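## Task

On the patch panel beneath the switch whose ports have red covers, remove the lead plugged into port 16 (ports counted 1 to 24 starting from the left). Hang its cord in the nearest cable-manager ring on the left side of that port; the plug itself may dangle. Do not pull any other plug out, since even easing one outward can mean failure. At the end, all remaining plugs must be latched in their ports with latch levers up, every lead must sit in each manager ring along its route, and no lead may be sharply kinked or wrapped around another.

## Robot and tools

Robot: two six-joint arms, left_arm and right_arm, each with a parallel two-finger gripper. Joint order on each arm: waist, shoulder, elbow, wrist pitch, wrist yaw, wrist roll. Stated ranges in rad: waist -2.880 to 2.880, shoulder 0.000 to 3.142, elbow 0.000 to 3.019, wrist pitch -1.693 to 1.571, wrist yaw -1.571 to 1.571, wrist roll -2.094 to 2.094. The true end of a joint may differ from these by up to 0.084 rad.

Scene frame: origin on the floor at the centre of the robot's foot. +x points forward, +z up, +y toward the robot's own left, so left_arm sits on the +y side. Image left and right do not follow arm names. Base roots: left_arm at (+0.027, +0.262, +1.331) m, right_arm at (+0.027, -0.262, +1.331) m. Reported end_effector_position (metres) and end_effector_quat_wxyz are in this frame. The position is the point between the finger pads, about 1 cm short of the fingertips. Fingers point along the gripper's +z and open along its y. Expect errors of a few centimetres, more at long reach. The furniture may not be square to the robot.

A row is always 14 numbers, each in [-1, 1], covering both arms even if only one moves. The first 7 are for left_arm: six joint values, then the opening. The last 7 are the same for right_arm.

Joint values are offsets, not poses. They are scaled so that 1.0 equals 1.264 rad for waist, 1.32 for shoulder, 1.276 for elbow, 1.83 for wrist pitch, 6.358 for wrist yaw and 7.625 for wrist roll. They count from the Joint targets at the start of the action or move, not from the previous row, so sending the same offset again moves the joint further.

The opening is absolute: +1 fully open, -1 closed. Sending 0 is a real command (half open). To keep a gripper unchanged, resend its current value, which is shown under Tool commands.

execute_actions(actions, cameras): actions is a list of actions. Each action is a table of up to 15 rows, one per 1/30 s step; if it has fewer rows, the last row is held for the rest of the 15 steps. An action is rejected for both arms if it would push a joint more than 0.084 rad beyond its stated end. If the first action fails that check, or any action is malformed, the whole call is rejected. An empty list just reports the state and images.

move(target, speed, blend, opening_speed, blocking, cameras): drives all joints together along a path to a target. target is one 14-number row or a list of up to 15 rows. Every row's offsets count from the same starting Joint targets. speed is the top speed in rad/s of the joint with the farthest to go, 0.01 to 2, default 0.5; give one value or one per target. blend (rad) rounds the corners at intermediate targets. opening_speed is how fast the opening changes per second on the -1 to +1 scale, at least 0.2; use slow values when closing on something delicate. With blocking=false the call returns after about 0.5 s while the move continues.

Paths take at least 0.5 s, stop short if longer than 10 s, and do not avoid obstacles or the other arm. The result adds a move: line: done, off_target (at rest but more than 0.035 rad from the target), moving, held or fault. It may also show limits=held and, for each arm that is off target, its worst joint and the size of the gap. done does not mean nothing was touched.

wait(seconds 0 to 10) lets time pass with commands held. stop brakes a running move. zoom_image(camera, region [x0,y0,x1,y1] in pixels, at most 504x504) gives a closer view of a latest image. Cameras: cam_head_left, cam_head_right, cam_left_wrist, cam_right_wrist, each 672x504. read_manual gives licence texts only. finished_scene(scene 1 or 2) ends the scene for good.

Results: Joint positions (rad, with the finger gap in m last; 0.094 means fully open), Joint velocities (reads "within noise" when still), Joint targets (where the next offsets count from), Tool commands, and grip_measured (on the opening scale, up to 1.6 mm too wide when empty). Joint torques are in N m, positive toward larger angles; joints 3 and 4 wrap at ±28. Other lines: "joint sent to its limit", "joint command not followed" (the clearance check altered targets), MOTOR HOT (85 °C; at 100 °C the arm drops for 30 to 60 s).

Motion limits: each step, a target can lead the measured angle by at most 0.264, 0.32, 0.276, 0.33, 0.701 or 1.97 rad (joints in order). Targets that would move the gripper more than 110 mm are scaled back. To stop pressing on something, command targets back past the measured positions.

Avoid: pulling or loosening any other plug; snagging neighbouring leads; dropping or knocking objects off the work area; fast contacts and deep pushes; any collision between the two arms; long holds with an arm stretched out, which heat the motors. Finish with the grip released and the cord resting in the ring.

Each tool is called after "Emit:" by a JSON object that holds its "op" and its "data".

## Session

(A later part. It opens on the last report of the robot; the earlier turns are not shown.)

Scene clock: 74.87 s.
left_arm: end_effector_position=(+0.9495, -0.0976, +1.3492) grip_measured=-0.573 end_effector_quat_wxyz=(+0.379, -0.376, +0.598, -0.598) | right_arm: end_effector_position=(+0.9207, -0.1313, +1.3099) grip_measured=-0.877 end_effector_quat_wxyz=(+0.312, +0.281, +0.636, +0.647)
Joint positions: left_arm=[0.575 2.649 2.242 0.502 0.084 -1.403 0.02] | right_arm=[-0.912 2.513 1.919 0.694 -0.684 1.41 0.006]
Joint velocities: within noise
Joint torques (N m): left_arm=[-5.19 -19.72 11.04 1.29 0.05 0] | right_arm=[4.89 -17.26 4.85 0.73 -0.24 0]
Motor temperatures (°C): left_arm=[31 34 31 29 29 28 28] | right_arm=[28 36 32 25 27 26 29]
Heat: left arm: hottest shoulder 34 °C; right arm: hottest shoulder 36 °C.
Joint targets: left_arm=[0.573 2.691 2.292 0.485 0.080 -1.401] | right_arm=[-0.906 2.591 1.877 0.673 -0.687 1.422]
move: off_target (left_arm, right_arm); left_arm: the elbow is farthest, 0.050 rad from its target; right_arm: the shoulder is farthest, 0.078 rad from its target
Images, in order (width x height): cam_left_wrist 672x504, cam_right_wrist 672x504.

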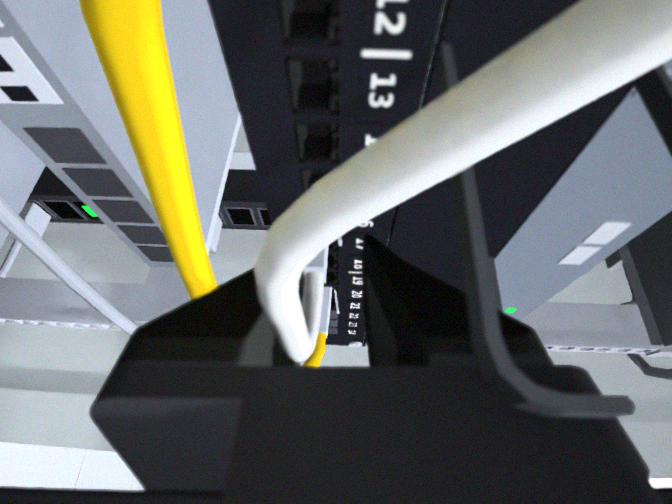

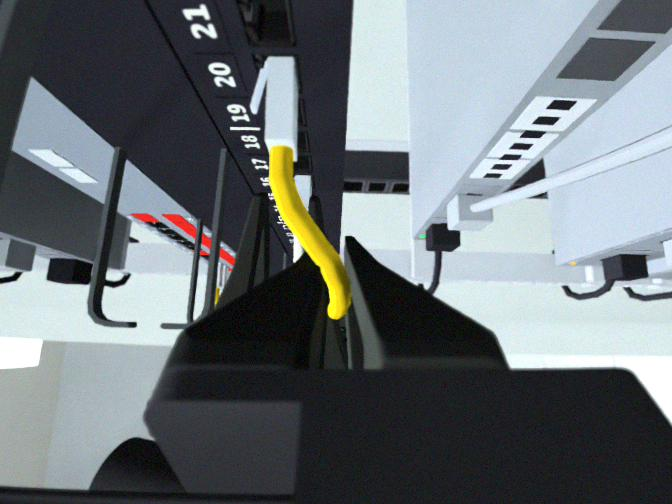

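Emit:
{"op": "move", "data": {"target": [0.0047,0.0076,0,0,0,0,-0.57,0,0,0,0,0,0,-0.88], "speed": 0.1, "cameras": ["cam_left_wrist","cam_right_wrist"]}}

Emit:
{"op": "zoom_image", "data": {"camera": "cam_left_wrist", "region": [260, 180, 400, 360]}}

Emit:
{"op": "zoom_image", "data": {"camera": "cam_right_wrist", "region": [200, 100, 400, 300]}}

Scene clock: 76.60 s.
left_arm: end_effector_position=(+0.9498, -0.0979, +1.3478) grip_measured=-0.573 end_effector_quat_wxyz=(+0.379, -0.376, +0.598, -0.598) | right_arm: end_effector_position=(+0.9207, -0.1313, +1.3096) grip_measured=-0.877 end_effector_quat_wxyz=(+0.312, +0.281, +0.636, +0.647)
Joint positions: left_arm=[0.575 2.654 2.247 0.502 0.084 -1.403 0.02] | right_arm=[-0.912 2.514 1.919 0.694 -0.683 1.41 0.006]
Joint velocities: within noise
Joint torques (N m): left_arm=[-4.6 -19.55 10.66 1.52 0.05 0.02] | right_arm=[4.66 -17.08 4.81 0.8 -0.26 0]
Motor temperatures (°C): left_arm=[31 34 31 29 29 28 28] | right_arm=[28 36 32 25 27 26 29]
Heat: left arm: hottest shoulder 34 °C; right arm: hottest shoulder 36 °C.
Joint targets: left_arm=[0.579 2.701 2.292 0.485 0.080 -1.401] | right_arm=[-0.906 2.591 1.877 0.673 -0.688 1.422]
move: off_target (left_arm, right_arm); left_arm: the shoulder is farthest, 0.047 rad from its target; right_arm: the shoulder is farthest, 0.077 rad from its target
Images, in order (width x height): cam_left_wrist 672x504, cam_right_wrist 672x504.

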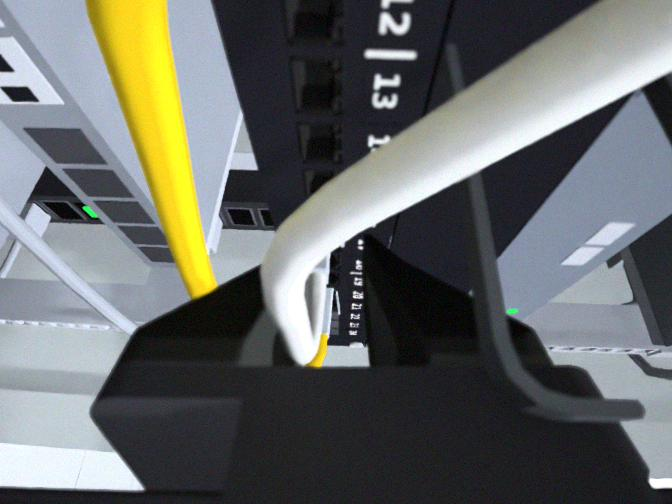

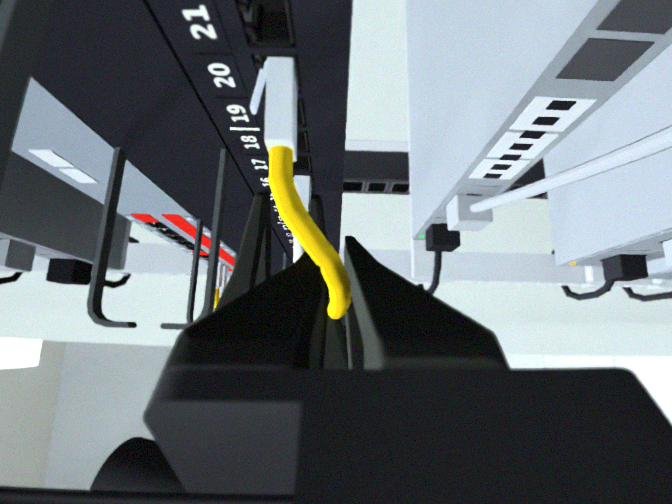

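Scaled by 2.800 from the camera's 672x504 image, which has a finer 960x720 frame.

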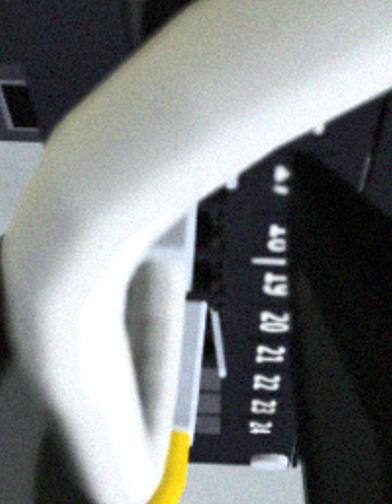

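Scaled by 2.520 from the camera's 672x504 image, which has a finer 960x720 frame.

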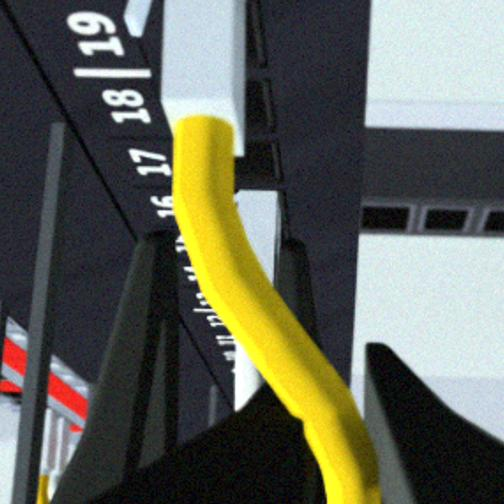

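Emit:
{"op": "move", "data": {"target": [0.005,0.0136,0,0,0,0,-0.57,0,0,0,0,0,0,-0.88], "speed": 0.1, "cameras": ["cam_left_wrist","cam_right_wrist"]}}

Emit:
{"op": "zoom_image", "data": {"camera": "cam_right_wrist", "region": [200, 100, 400, 300]}}

Scene clock: 77.53 s.
left_arm: end_effector_position=(+0.9499, -0.0987, +1.3437) grip_measured=-0.573 end_effector_quat_wxyz=(+0.379, -0.376, +0.598, -0.597) | right_arm: end_effector_position=(+0.9206, -0.1314, +1.3086) grip_measured=-0.877 end_effector_quat_wxyz=(+0.312, +0.282, +0.636, +0.647)
Joint positions: left_arm=[0.575 2.662 2.254 0.502 0.084 -1.403 0.02] | right_arm=[-0.912 2.515 1.919 0.694 -0.682 1.41 0.006]
Joint velocities: within noise
Joint torques (N m): left_arm=[-3.72 -18.2 10.15 1.24 0.08 -0.01] | right_arm=[4.95 -17.49 4.75 0.77 -0.31 0.02]
Motor temperatures (°C): left_arm=[31 34 31 29 29 28 28] | right_arm=[28 36 32 25 27 26 29]
Heat: left arm: hottest shoulder 34 °C; right arm: hottest shoulder 36 °C.
Joint targets: left_arm=[0.585 2.719 2.292 0.485 0.080 -1.401] | right_arm=[-0.906 2.591 1.877 0.673 -0.688 1.422]
move: off_target (left_arm, right_arm); left_arm: the shoulder is farthest, 0.057 rad from its target; right_arm: the shoulder is farthest, 0.076 rad from its target
Images, in order (width x height): cam_left_wrist 672x504, cam_right_wrist 672x504.

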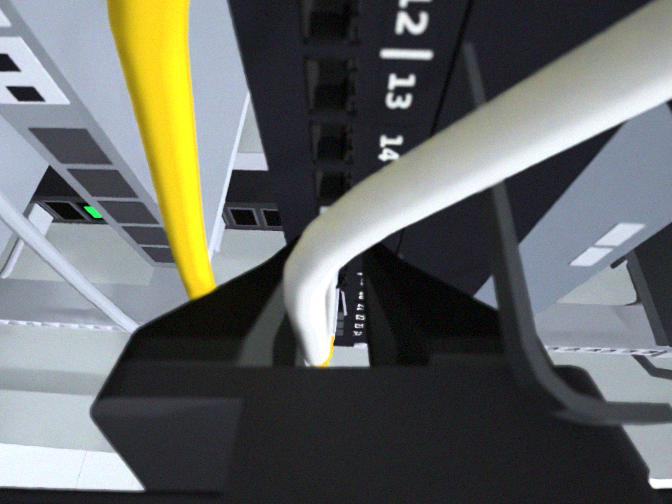

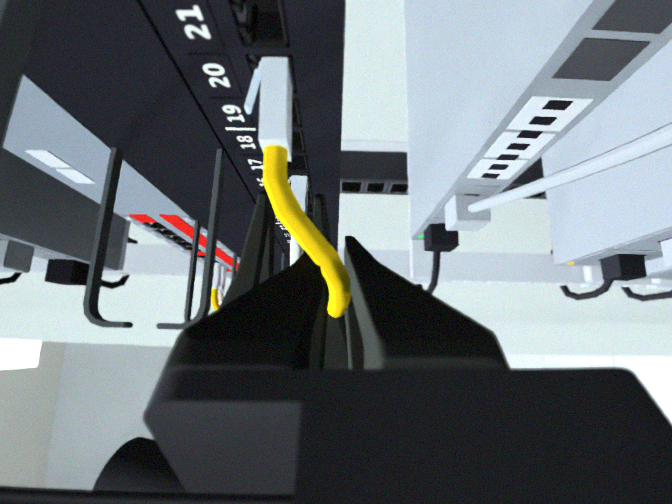

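Scaled by 2.520 from the camera's 672x504 image, which has a finer 960x720 frame.

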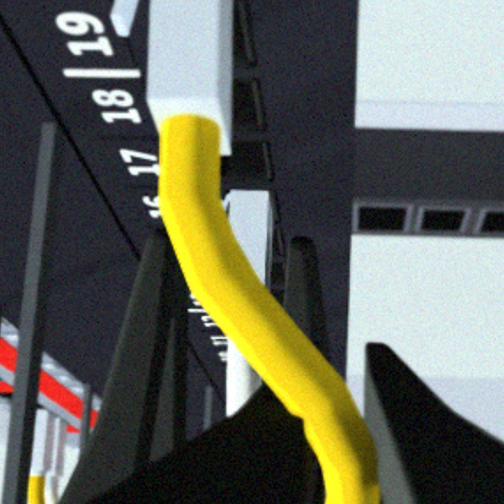

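Emit:
{"op": "move", "data": {"target": [0.008,0.003,0,0,0,0,-0.65,0,0,0,0,0,0,-0.88], "speed": 0.1, "opening_speed": 0.3, "cameras": ["cam_left_wrist","cam_right_wrist"]}}

Emit:
{"op": "zoom_image", "data": {"camera": "cam_right_wrist", "region": [200, 100, 400, 300]}}

Emit:
{"op": "zoom_image", "data": {"camera": "cam_left_wrist", "region": [260, 180, 400, 360]}}

Scene clock: 78.60 s.
left_arm: end_effector_position=(+0.9498, -0.0982, +1.3414) grip_measured=-0.647 end_effector_quat_wxyz=(+0.379, -0.377, +0.599, -0.597) | right_arm: end_effector_position=(+0.9207, -0.1314, +1.3086) grip_measured=-0.877 end_effector_quat_wxyz=(+0.312, +0.282, +0.636, +0.647)
Joint positions: left_arm=[0.575 2.665 2.254 0.502 0.084 -1.403 0.017] | right_arm=[-0.912 2.515 1.919 0.694 -0.682 1.41 0.006]
Joint velocities: within noise
Joint torques (N m): left_arm=[-3.43 -17.67 10.33 1.32 0.1 0.02] | right_arm=[4.84 -17.61 4.85 0.77 -0.29 0.02]
Motor temperatures (°C): left_arm=[31 34 32 29 29 28 28] | right_arm=[28 36 32 25 27 26 29]
Heat: left arm: hottest shoulder 34 °C; right arm: hottest shoulder 36 °C.
Joint targets: left_arm=[0.596 2.723 2.292 0.485 0.080 -1.401] | right_arm=[-0.906 2.591 1.877 0.673 -0.687 1.422]
move: off_target (left_arm, right_arm); left_arm: the shoulder is farthest, 0.058 rad from its target; right_arm: the shoulder is farthest, 0.076 rad from its target
Images, in order (width x height): cam_left_wrist 672x504, cam_right_wrist 672x504.

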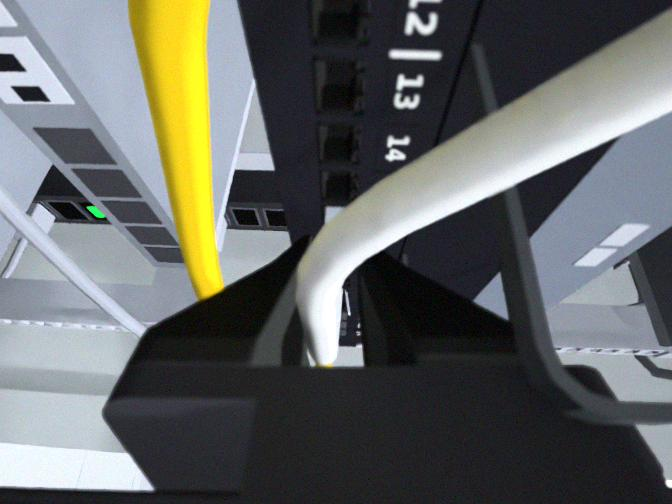

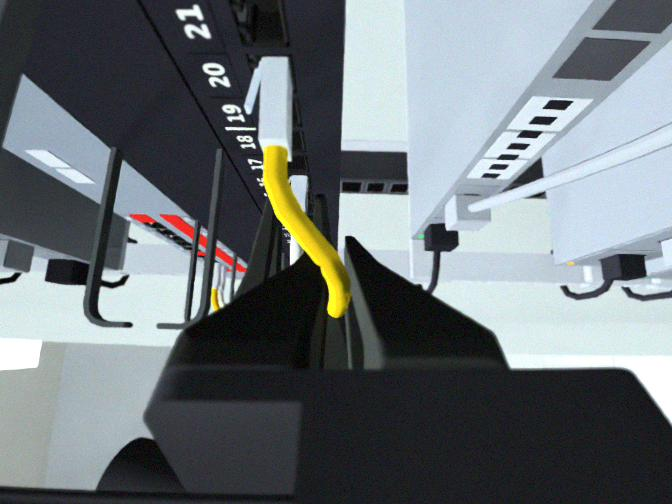

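Scaled by 2.520 from the camera's 672x504 image, which has a finer 960x720 frame.

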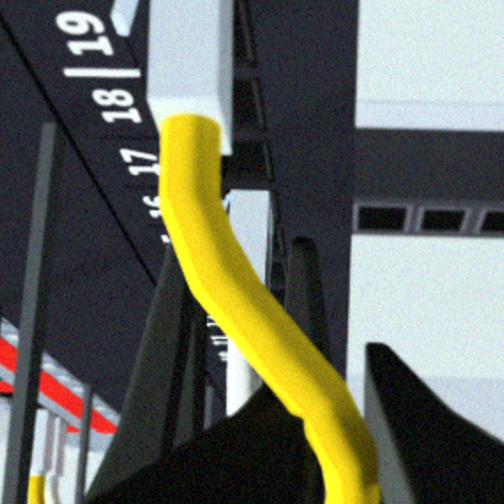

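Scaled by 2.800 from the camera's 672x504 image, which has a finer 960x720 frame.

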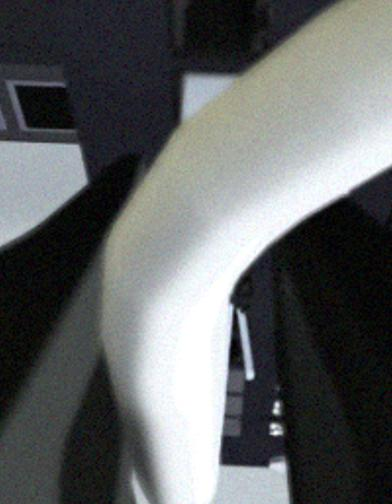

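Emit:
{"op": "move", "data": {"target": [0,0,0,0,0,0,-0.8,0,0,0,0,0,0,-0.88], "opening_speed": 0.25, "cameras": ["cam_left_wrist","cam_right_wrist"]}}

Emit:
{"op": "zoom_image", "data": {"camera": "cam_right_wrist", "region": [200, 100, 400, 300]}}

Emit:
{"op": "zoom_image", "data": {"camera": "cam_left_wrist", "region": [260, 180, 400, 360]}}

Scene clock: 79.90 s.
left_arm: end_effector_position=(+0.9498, -0.0980, +1.3403) grip_measured=-0.796 end_effector_quat_wxyz=(+0.378, -0.377, +0.599, -0.596) | right_arm: end_effector_position=(+0.9207, -0.1314, +1.3086) grip_measured=-0.877 end_effector_quat_wxyz=(+0.312, +0.282, +0.636, +0.647)
Joint positions: left_arm=[0.576 2.666 2.254 0.502 0.084 -1.403 0.01] | right_arm=[-0.912 2.515 1.919 0.694 -0.682 1.41 0.006]
Joint velocities: within noise
Joint torques (N m): left_arm=[-2.78 -18.14 10.35 1.2 0.08 -0.02] | right_arm=[4.84 -17.61 4.83 0.77 -0.31 0.01]
Motor temperatures (°C): left_arm=[31 34 32 29 29 28 28] | right_arm=[28 36 32 25 27 26 29]
Heat: left arm: hottest shoulder 34 °C; right arm: hottest shoulder 36 °C.
Joint targets: left_arm=[0.595 2.723 2.292 0.485 0.080 -1.401] | right_arm=[-0.906 2.591 1.877 0.673 -0.687 1.422]
move: off_target (left_arm, right_arm); left_arm: the shoulder is farthest, 0.057 rad from its target; right_arm: the shoulder is farthest, 0.076 rad from its target
Images, in order (width x height): cam_left_wrist 672x504, cam_right_wrist 672x504.

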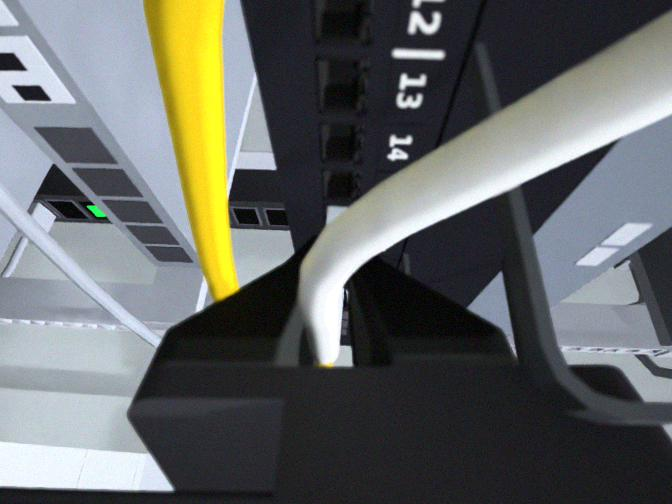

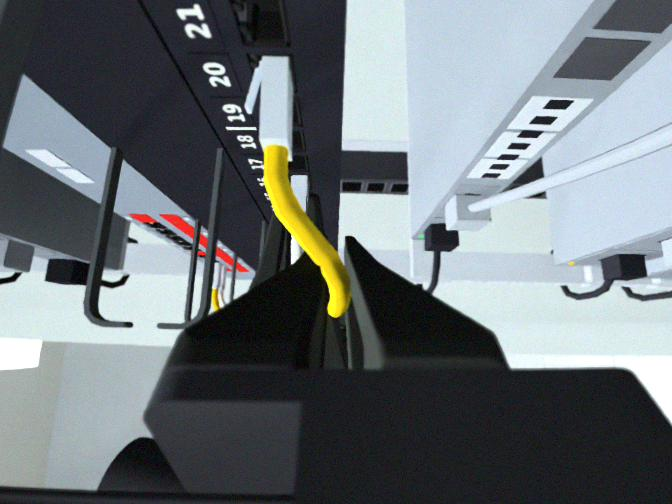

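Scaled by 2.520 from the camera's 672x504 image, which has a finer 960x720 frame.

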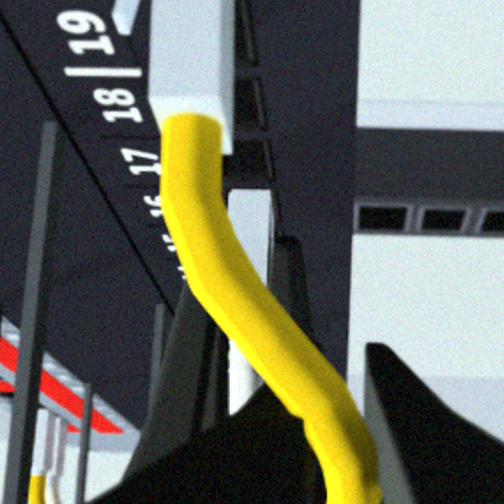

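Scaled by 2.800 from the camera's 672x504 image, which has a finer 960x720 frame.

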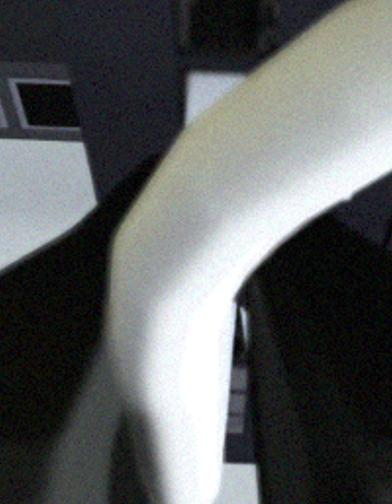

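Emit:
{"op": "move", "data": {"target": [0,0,0,0,0,0,-0.92,0,0,0,0,0,0,-0.88], "opening_speed": 0.2, "cameras": ["cam_left_wrist","cam_right_wrist"]}}

Emit:
{"op": "zoom_image", "data": {"camera": "cam_right_wrist", "region": [200, 100, 400, 300]}}

Emit:
{"op": "zoom_image", "data": {"camera": "cam_left_wrist", "region": [260, 180, 400, 360]}}

Scene clock: 81.03 s.
left_arm: end_effector_position=(+0.9498, -0.0980, +1.3403) grip_measured=-0.881 end_effector_quat_wxyz=(+0.379, -0.376, +0.600, -0.596) | right_arm: end_effector_position=(+0.9207, -0.1314, +1.3086) grip_measured=-0.877 end_effector_quat_wxyz=(+0.312, +0.282, +0.636, +0.647)
Joint positions: left_arm=[0.576 2.666 2.254 0.502 0.084 -1.4 0.006] | right_arm=[-0.912 2.515 1.919 0.694 -0.682 1.41 0.006]
Joint velocities: within noise
Joint torques (N m): left_arm=[-2.61 -18.32 10.11 1.28 0.09 -0.05] | right_arm=[4.95 -17.49 4.86 0.73 -0.29 0]
Motor temperatures (°C): left_arm=[31 34 32 29 29 28 28] | right_arm=[28 36 32 25 27 26 29]
Heat: left arm: hottest shoulder 34 °C; right arm: hottest shoulder 36 °C.
Joint targets: left_arm=[0.595 2.723 2.292 0.485 0.080 -1.401] | right_arm=[-0.906 2.591 1.877 0.673 -0.687 1.422]
move: off_target (left_arm, right_arm); left_arm: the shoulder is farthest, 0.057 rad from its target; right_arm: the shoulder is farthest, 0.076 rad from its target
Images, in order (width x height): cam_left_wrist 672x504, cam_right_wrist 672x504.

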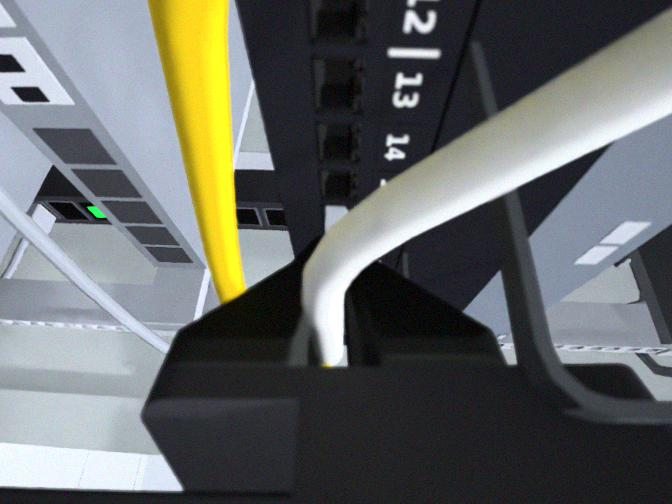

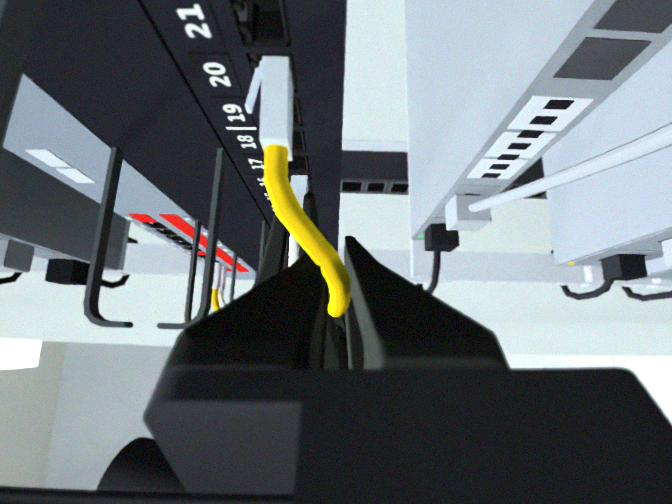

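Scaled by 2.520 from the camera's 672x504 image, which has a finer 960x720 frame.

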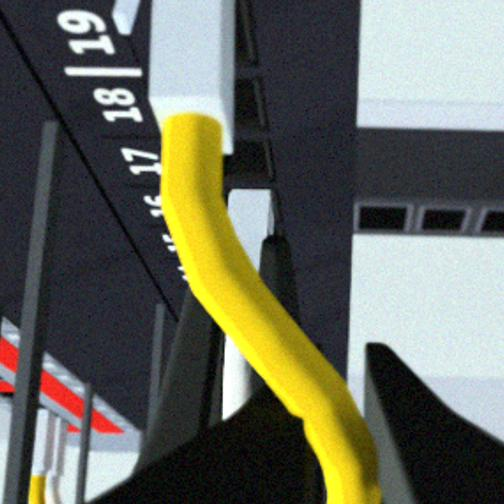

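Scaled by 2.800 from the camera's 672x504 image, which has a finer 960x720 frame.

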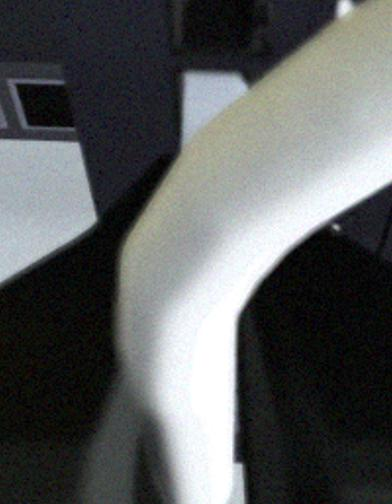

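Emit:
{"op": "move", "data": {"target": [-0.0237,-0.0742,-0.0643,0.018,0.0006,0,-0.92,0,0,0,0,0,0,-0.88], "speed": 0.15, "cameras": ["cam_left_wrist","cam_right_wrist"]}}

Emit:
{"op": "zoom_image", "data": {"camera": "cam_right_wrist", "region": [200, 100, 400, 300]}}

Scene clock: 83.13 s.
left_arm: end_effector_position=(+0.9452, -0.0983, +1.3448) grip_measured=-0.883 end_effector_quat_wxyz=(+0.376, -0.377, +0.603, -0.594) | right_arm: end_effector_position=(+0.9207, -0.1314, +1.3086) grip_measured=-0.877 end_effector_quat_wxyz=(+0.312, +0.282, +0.636, +0.647)
Joint positions: left_arm=[0.573 2.64 2.218 0.505 0.084 -1.4 0.005] | right_arm=[-0.912 2.515 1.919 0.694 -0.682 1.41 0.006]
Joint velocities: within noise
Joint torques (N m): left_arm=[-5.66 -23.71 6.95 2.61 0.23 0.01] | right_arm=[4.72 -17.2 4.9 0.75 -0.29 0.01]
Motor temperatures (°C): left_arm=[31 35 33 29 29 28 28] | right_arm=[28 36 32 25 27 26 29]
Heat: left arm: hottest shoulder 35 °C; right arm: hottest shoulder 36 °C.
Joint targets: left_arm=[0.566 2.625 2.210 0.517 0.084 -1.401] | right_arm=[-0.906 2.591 1.877 0.673 -0.687 1.422]
move: off_target (right_arm); right_arm: the shoulder is farthest, 0.076 rad from its target
Images, in order (width x height): cam_left_wrist 672x504, cam_right_wrist 672x504.

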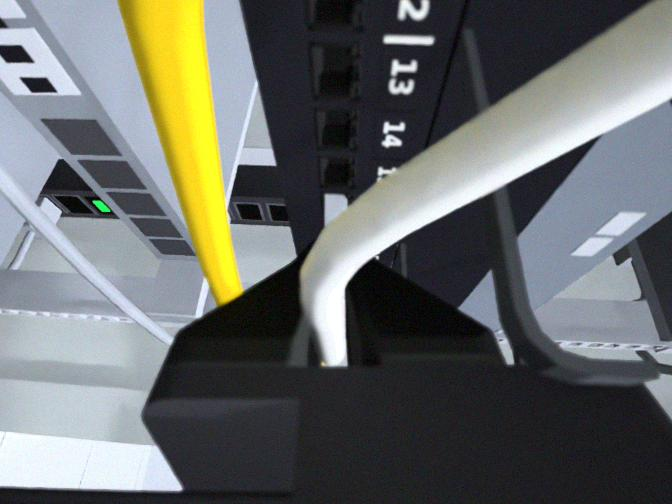

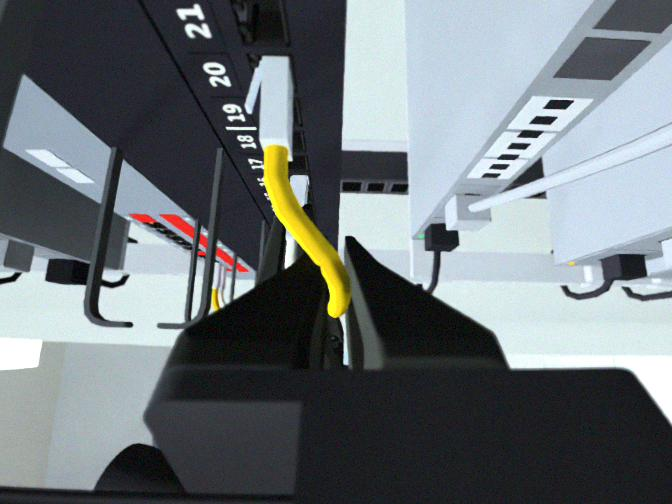

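Scaled by 2.520 from the camera's 672x504 image, which has a finer 960x720 frame.

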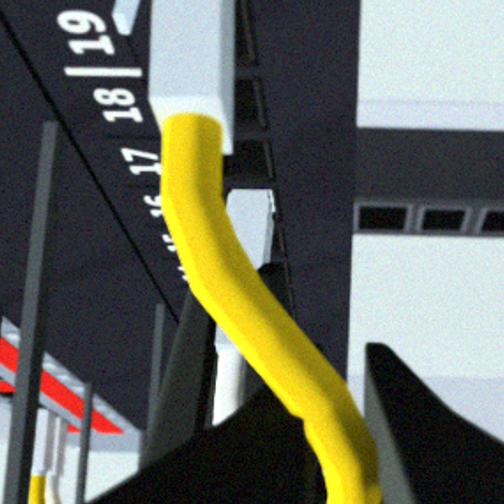

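Emit:
{"op": "move", "data": {"target": [0,0,0,0,0,0,-0.6,0,0,0,0,0,0,-0.88], "opening_speed": 0.5, "cameras": ["cam_left_wrist","cam_right_wrist"]}}

Emit:
{"op": "zoom_image", "data": {"camera": "cam_right_wrist", "region": [200, 100, 400, 300]}}

Emit:
{"op": "zoom_image", "data": {"camera": "cam_left_wrist", "region": [260, 180, 400, 360]}}

Scene clock: 84.63 s.
left_arm: end_effector_position=(+0.9456, -0.0985, +1.3489) grip_measured=-0.604 end_effector_quat_wxyz=(+0.377, -0.376, +0.601, -0.596) | right_arm: end_effector_position=(+0.9207, -0.1314, +1.3086) grip_measured=-0.877 end_effector_quat_wxyz=(+0.312, +0.282, +0.636, +0.647)
Joint positions: left_arm=[0.572 2.636 2.218 0.505 0.084 -1.4 0.019] | right_arm=[-0.912 2.515 1.919 0.694 -0.682 1.41 0.006]
Joint velocities: within noise
Joint torques (N m): left_arm=[-5.77 -22.59 7.05 2.55 0.21 -0.03] | right_arm=[4.95 -17.44 4.81 0.75 -0.3 0.01]
Motor temperatures (°C): left_arm=[31 35 33 29 29 28 28] | right_arm=[28 36 32 25 27 26 29]
Heat: left arm: hottest shoulder 35 °C; right arm: hottest shoulder 36 °C.
Joint targets: left_arm=[0.565 2.625 2.210 0.517 0.084 -1.401] | right_arm=[-0.906 2.591 1.877 0.673 -0.687 1.422]
move: off_target (right_arm); right_arm: the shoulder is farthest, 0.076 rad from its target
Images, in order (width x height): cam_left_wrist 672x504, cam_right_wrist 672x504.

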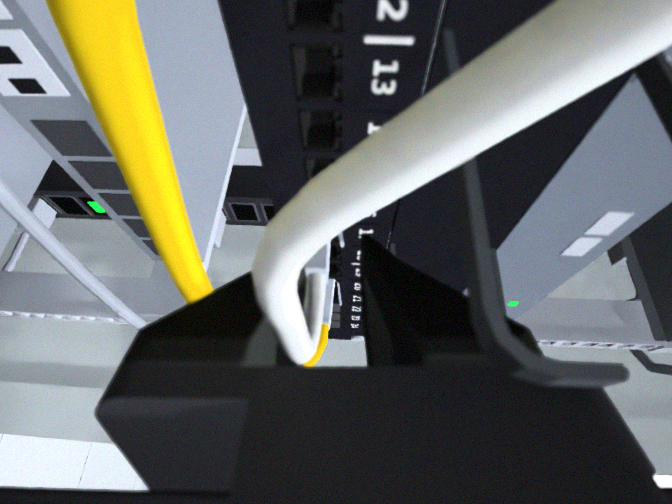

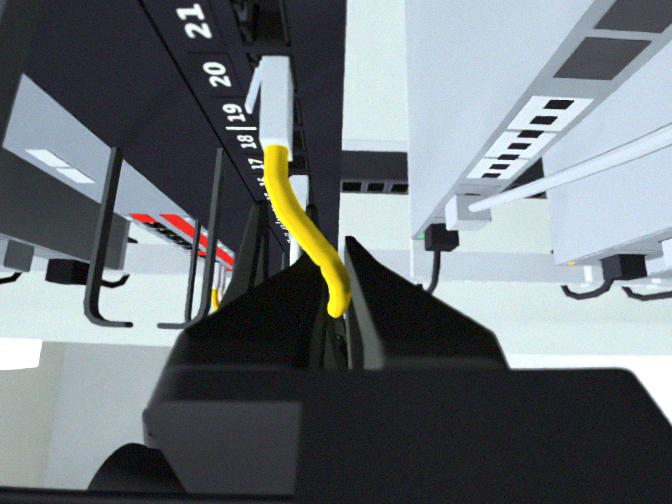

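Scaled by 2.520 from the camera's 672x504 image, which has a finer 960x720 frame.

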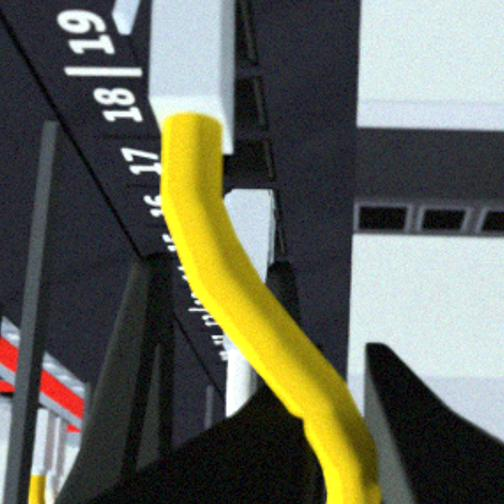

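Scaled by 2.800 from the camera's 672x504 image, which has a finer 960x720 frame.

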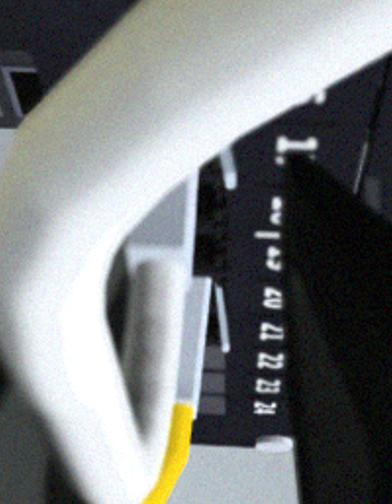

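Emit:
{"op": "move", "data": {"target": [0.0174,0.0636,0.0839,-0.0219,-0.0009,0,-0.6,0,0,0,0,0,0,-0.88], "speed": 0.1, "cameras": ["cam_left_wrist","cam_right_wrist"]}}

Emit:
{"op": "zoom_image", "data": {"camera": "cam_right_wrist", "region": [200, 100, 400, 300]}}

Emit:
{"op": "zoom_image", "data": {"camera": "cam_left_wrist", "region": [260, 180, 400, 360]}}

Scene clock: 89.23 s.
left_arm: end_effector_position=(+0.9519, -0.0999, +1.3476) grip_measured=-0.603 end_effector_quat_wxyz=(+0.381, -0.375, +0.597, -0.598) | right_arm: end_effector_position=(+0.9207, -0.1314, +1.3086) grip_measured=-0.877 end_effector_quat_wxyz=(+0.312, +0.282, +0.636, +0.647)
Joint positions: left_arm=[0.573 2.665 2.268 0.496 0.082 -1.4 0.019] | right_arm=[-0.912 2.515 1.919 0.694 -0.682 1.41 0.006]
Joint velocities: within noise
Joint torques (N m): left_arm=[-3.6 -19.31 11.11 1.33 0.11 -0.05] | right_arm=[4.72 -17.44 4.75 0.73 -0.29 0.01]
Motor temperatures (°C): left_arm=[31 35 33 30 29 28 28] | right_arm=[28 37 32 25 27 26 29]
Heat: left arm: hottest shoulder 35 °C; right arm: hottest shoulder 37 °C.
Joint targets: left_arm=[0.588 2.709 2.316 0.478 0.078 -1.401] | right_arm=[-0.906 2.591 1.877 0.673 -0.687 1.422]
move: off_target (left_arm, right_arm); left_arm: the elbow is farthest, 0.049 rad from its target; right_arm: the shoulder is farthest, 0.076 rad from its target
Images, in order (width x height): cam_left_wrist 672x504, cam_right_wrist 672x504.

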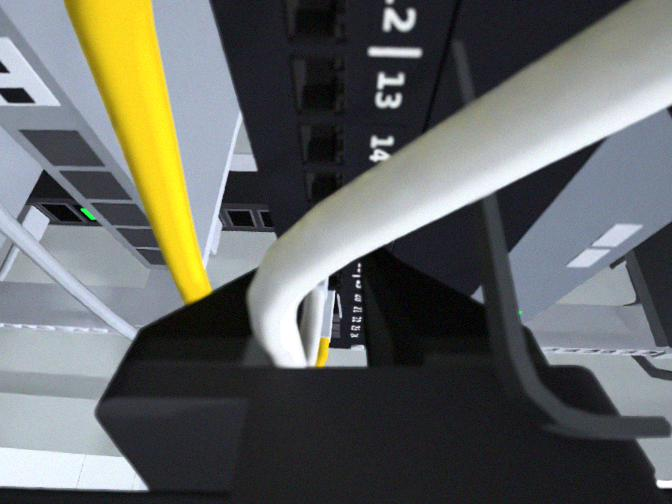

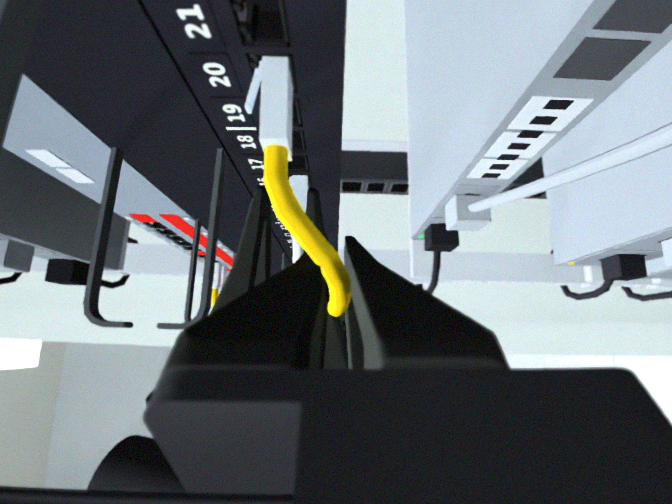

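Scaled by 2.520 from the camera's 672x504 image, which has a finer 960x720 frame.

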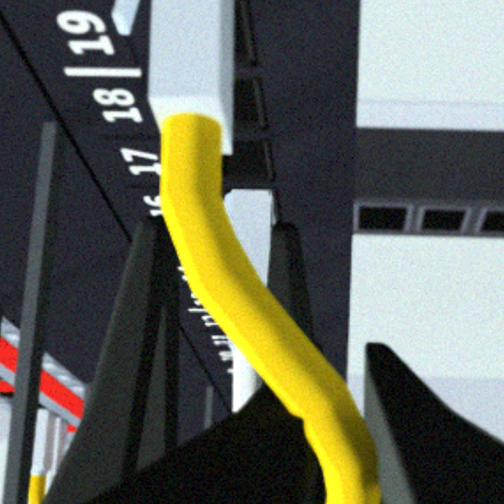

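Scaled by 2.800 from the camera's 672x504 image, which has a finer 960x720 frame.

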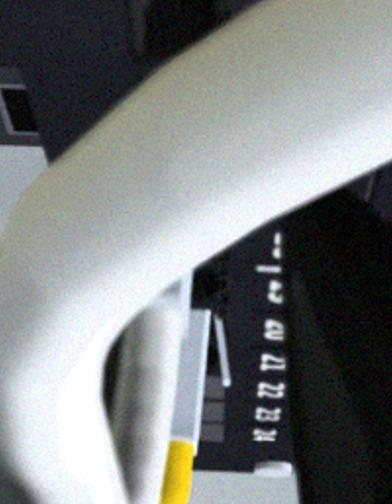

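Emit:
{"op": "move", "data": {"target": [0.005,0.0121,0,0,-0.0036,0,-0.6,0,0,0,0,0,0,-0.88], "speed": 0.1, "cameras": ["cam_left_wrist","cam_right_wrist"]}}

Emit:
{"op": "zoom_image", "data": {"camera": "cam_right_wrist", "region": [200, 100, 400, 300]}}

Emit:
{"op": "zoom_image", "data": {"camera": "cam_left_wrist", "region": [260, 180, 400, 360]}}

Scene clock: 90.43 s.
left_arm: end_effector_position=(+0.9536, -0.0978, +1.3450) grip_measured=-0.603 end_effector_quat_wxyz=(+0.386, -0.381, +0.595, -0.594) | right_arm: end_effector_position=(+0.9207, -0.1314, +1.3086) grip_measured=-0.877 end_effector_quat_wxyz=(+0.312, +0.282, +0.636, +0.647)
Joint positions: left_arm=[0.573 2.672 2.275 0.496 0.064 -1.4 0.019] | right_arm=[-0.912 2.515 1.919 0.694 -0.682 1.41 0.006]
Joint velocities: within noise
Joint torques (N m): left_arm=[-2.84 -18.26 10.55 1.28 -0.11 -0.05] | right_arm=[4.78 -16.97 4.86 0.7 -0.3 0.01]
Motor temperatures (°C): left_arm=[31 35 33 30 29 28 28] | right_arm=[28 37 32 25 27 26 29]
Heat: left arm: hottest shoulder 35 °C; right arm: hottest shoulder 37 °C.
Joint targets: left_arm=[0.594 2.725 2.317 0.478 0.055 -1.401] | right_arm=[-0.906 2.591 1.877 0.673 -0.687 1.422]
move: off_target (left_arm, right_arm); left_arm: the shoulder is farthest, 0.053 rad from its target; right_arm: the shoulder is farthest, 0.076 rad from its target
Images, in order (width x height): cam_left_wrist 672x504, cam_right_wrist 672x504.

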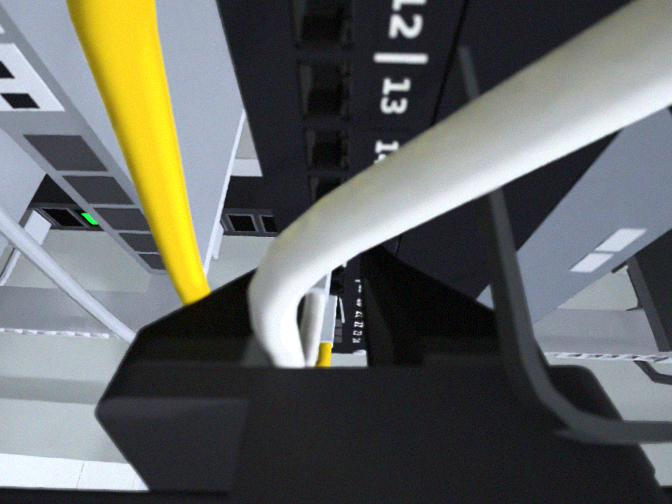

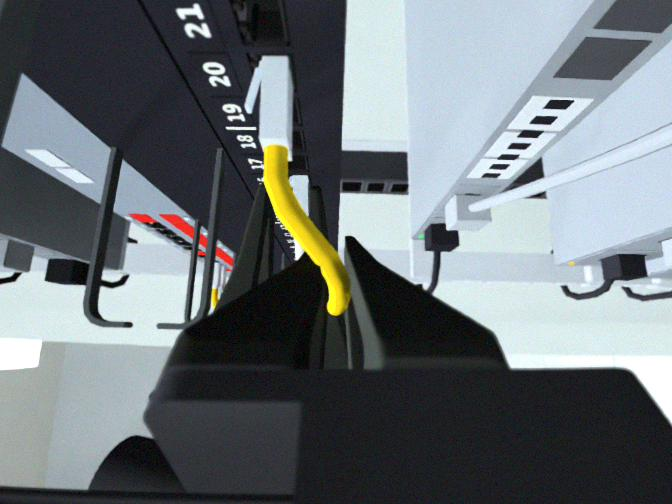

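Scaled by 2.520 from the camera's 672x504 image, which has a finer 960x720 frame.

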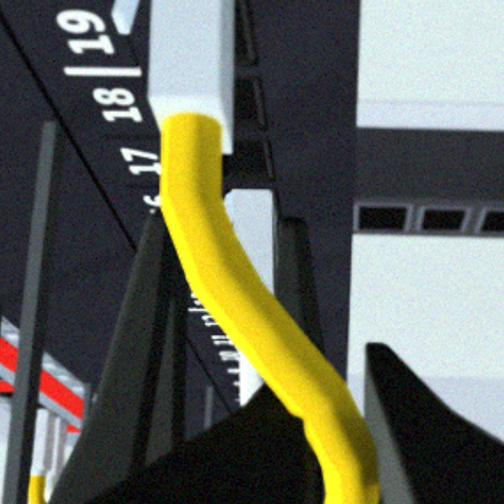

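Scaled by 2.800 from the camera's 672x504 image, which has a finer 960x720 frame.

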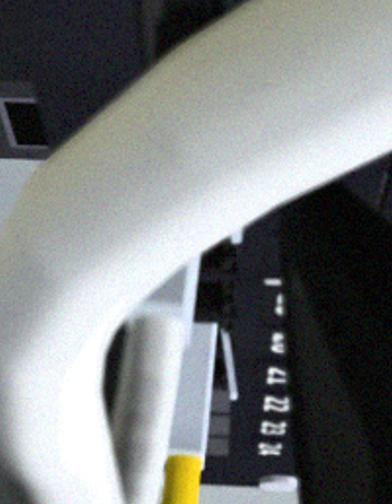

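Emit:
{"op": "move", "data": {"target": [0.003,0.0091,0,0,0,0,-0.65,0,0,0,0,0,0,-0.88], "speed": 0.1, "opening_speed": 0.3, "cameras": ["cam_left_wrist","cam_right_wrist"]}}

Emit:
{"op": "zoom_image", "data": {"camera": "cam_right_wrist", "region": [200, 100, 400, 300]}}

Emit:
{"op": "zoom_image", "data": {"camera": "cam_left_wrist", "region": [260, 180, 400, 360]}}

Scene clock: 91.40 s.
left_arm: end_effector_position=(+0.9537, -0.0981, +1.3422) grip_measured=-0.647 end_effector_quat_wxyz=(+0.386, -0.381, +0.595, -0.593) | right_arm: end_effector_position=(+0.9207, -0.1314, +1.3083) grip_measured=-0.877 end_effector_quat_wxyz=(+0.312, +0.282, +0.636, +0.647)
Joint positions: left_arm=[0.573 2.678 2.28 0.496 0.063 -1.4 0.017] | right_arm=[-0.912 2.515 1.919 0.694 -0.682 1.41 0.006]
Joint velocities: within noise
Joint torques (N m): left_arm=[-2.61 -18.32 10.37 1.26 -0.09 -0.03] | right_arm=[4.95 -17.49 4.86 0.73 -0.32 0.01]
Motor temperatures (°C): left_arm=[31 35 33 30 29 28 28] | right_arm=[28 37 32 25 27 26 29]
Heat: left arm: hottest shoulder 35 °C; right arm: hottest shoulder 37 °C.
Joint targets: left_arm=[0.598 2.737 2.317 0.478 0.055 -1.401] | right_arm=[-0.906 2.591 1.877 0.673 -0.688 1.422]
move: off_target (left_arm, right_arm); left_arm: the shoulder is farthest, 0.059 rad from its target; right_arm: the shoulder is farthest, 0.076 rad from its target
Images, in order (width x height): cam_left_wrist 672x504, cam_right_wrist 672x504.

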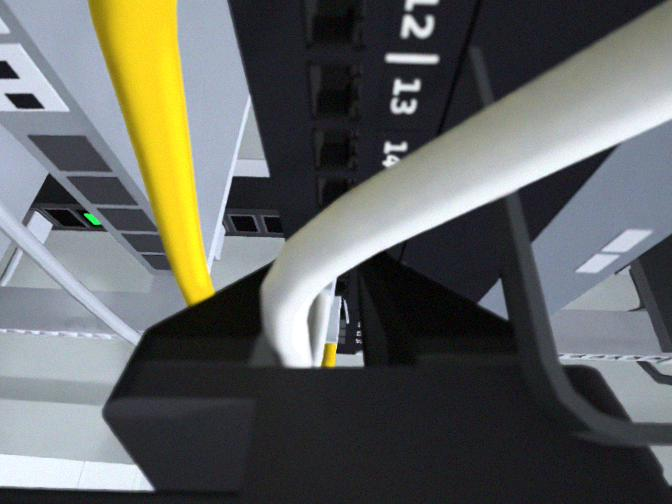

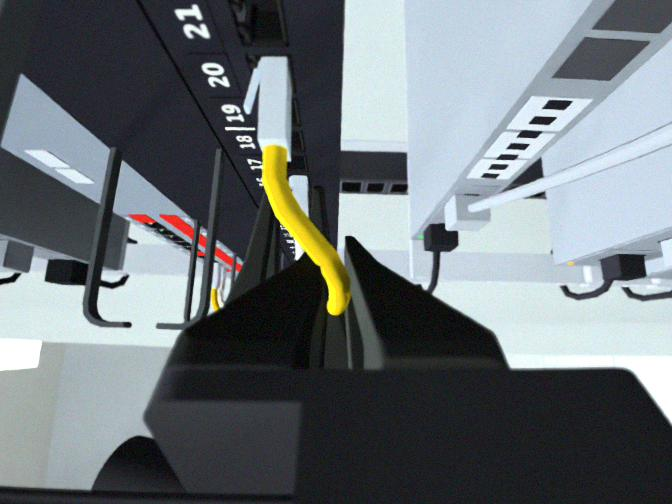

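Scaled by 2.520 from the camera's 672x504 image, which has a finer 960x720 frame.

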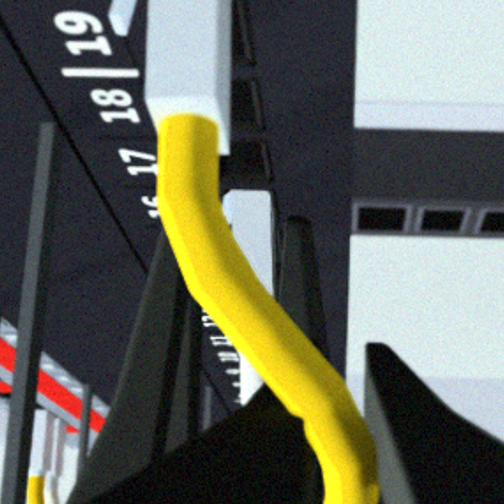

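Scaled by 2.800 from the camera's 672x504 image, which has a finer 960x720 frame.

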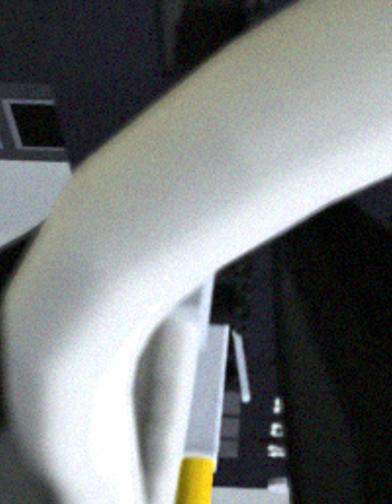

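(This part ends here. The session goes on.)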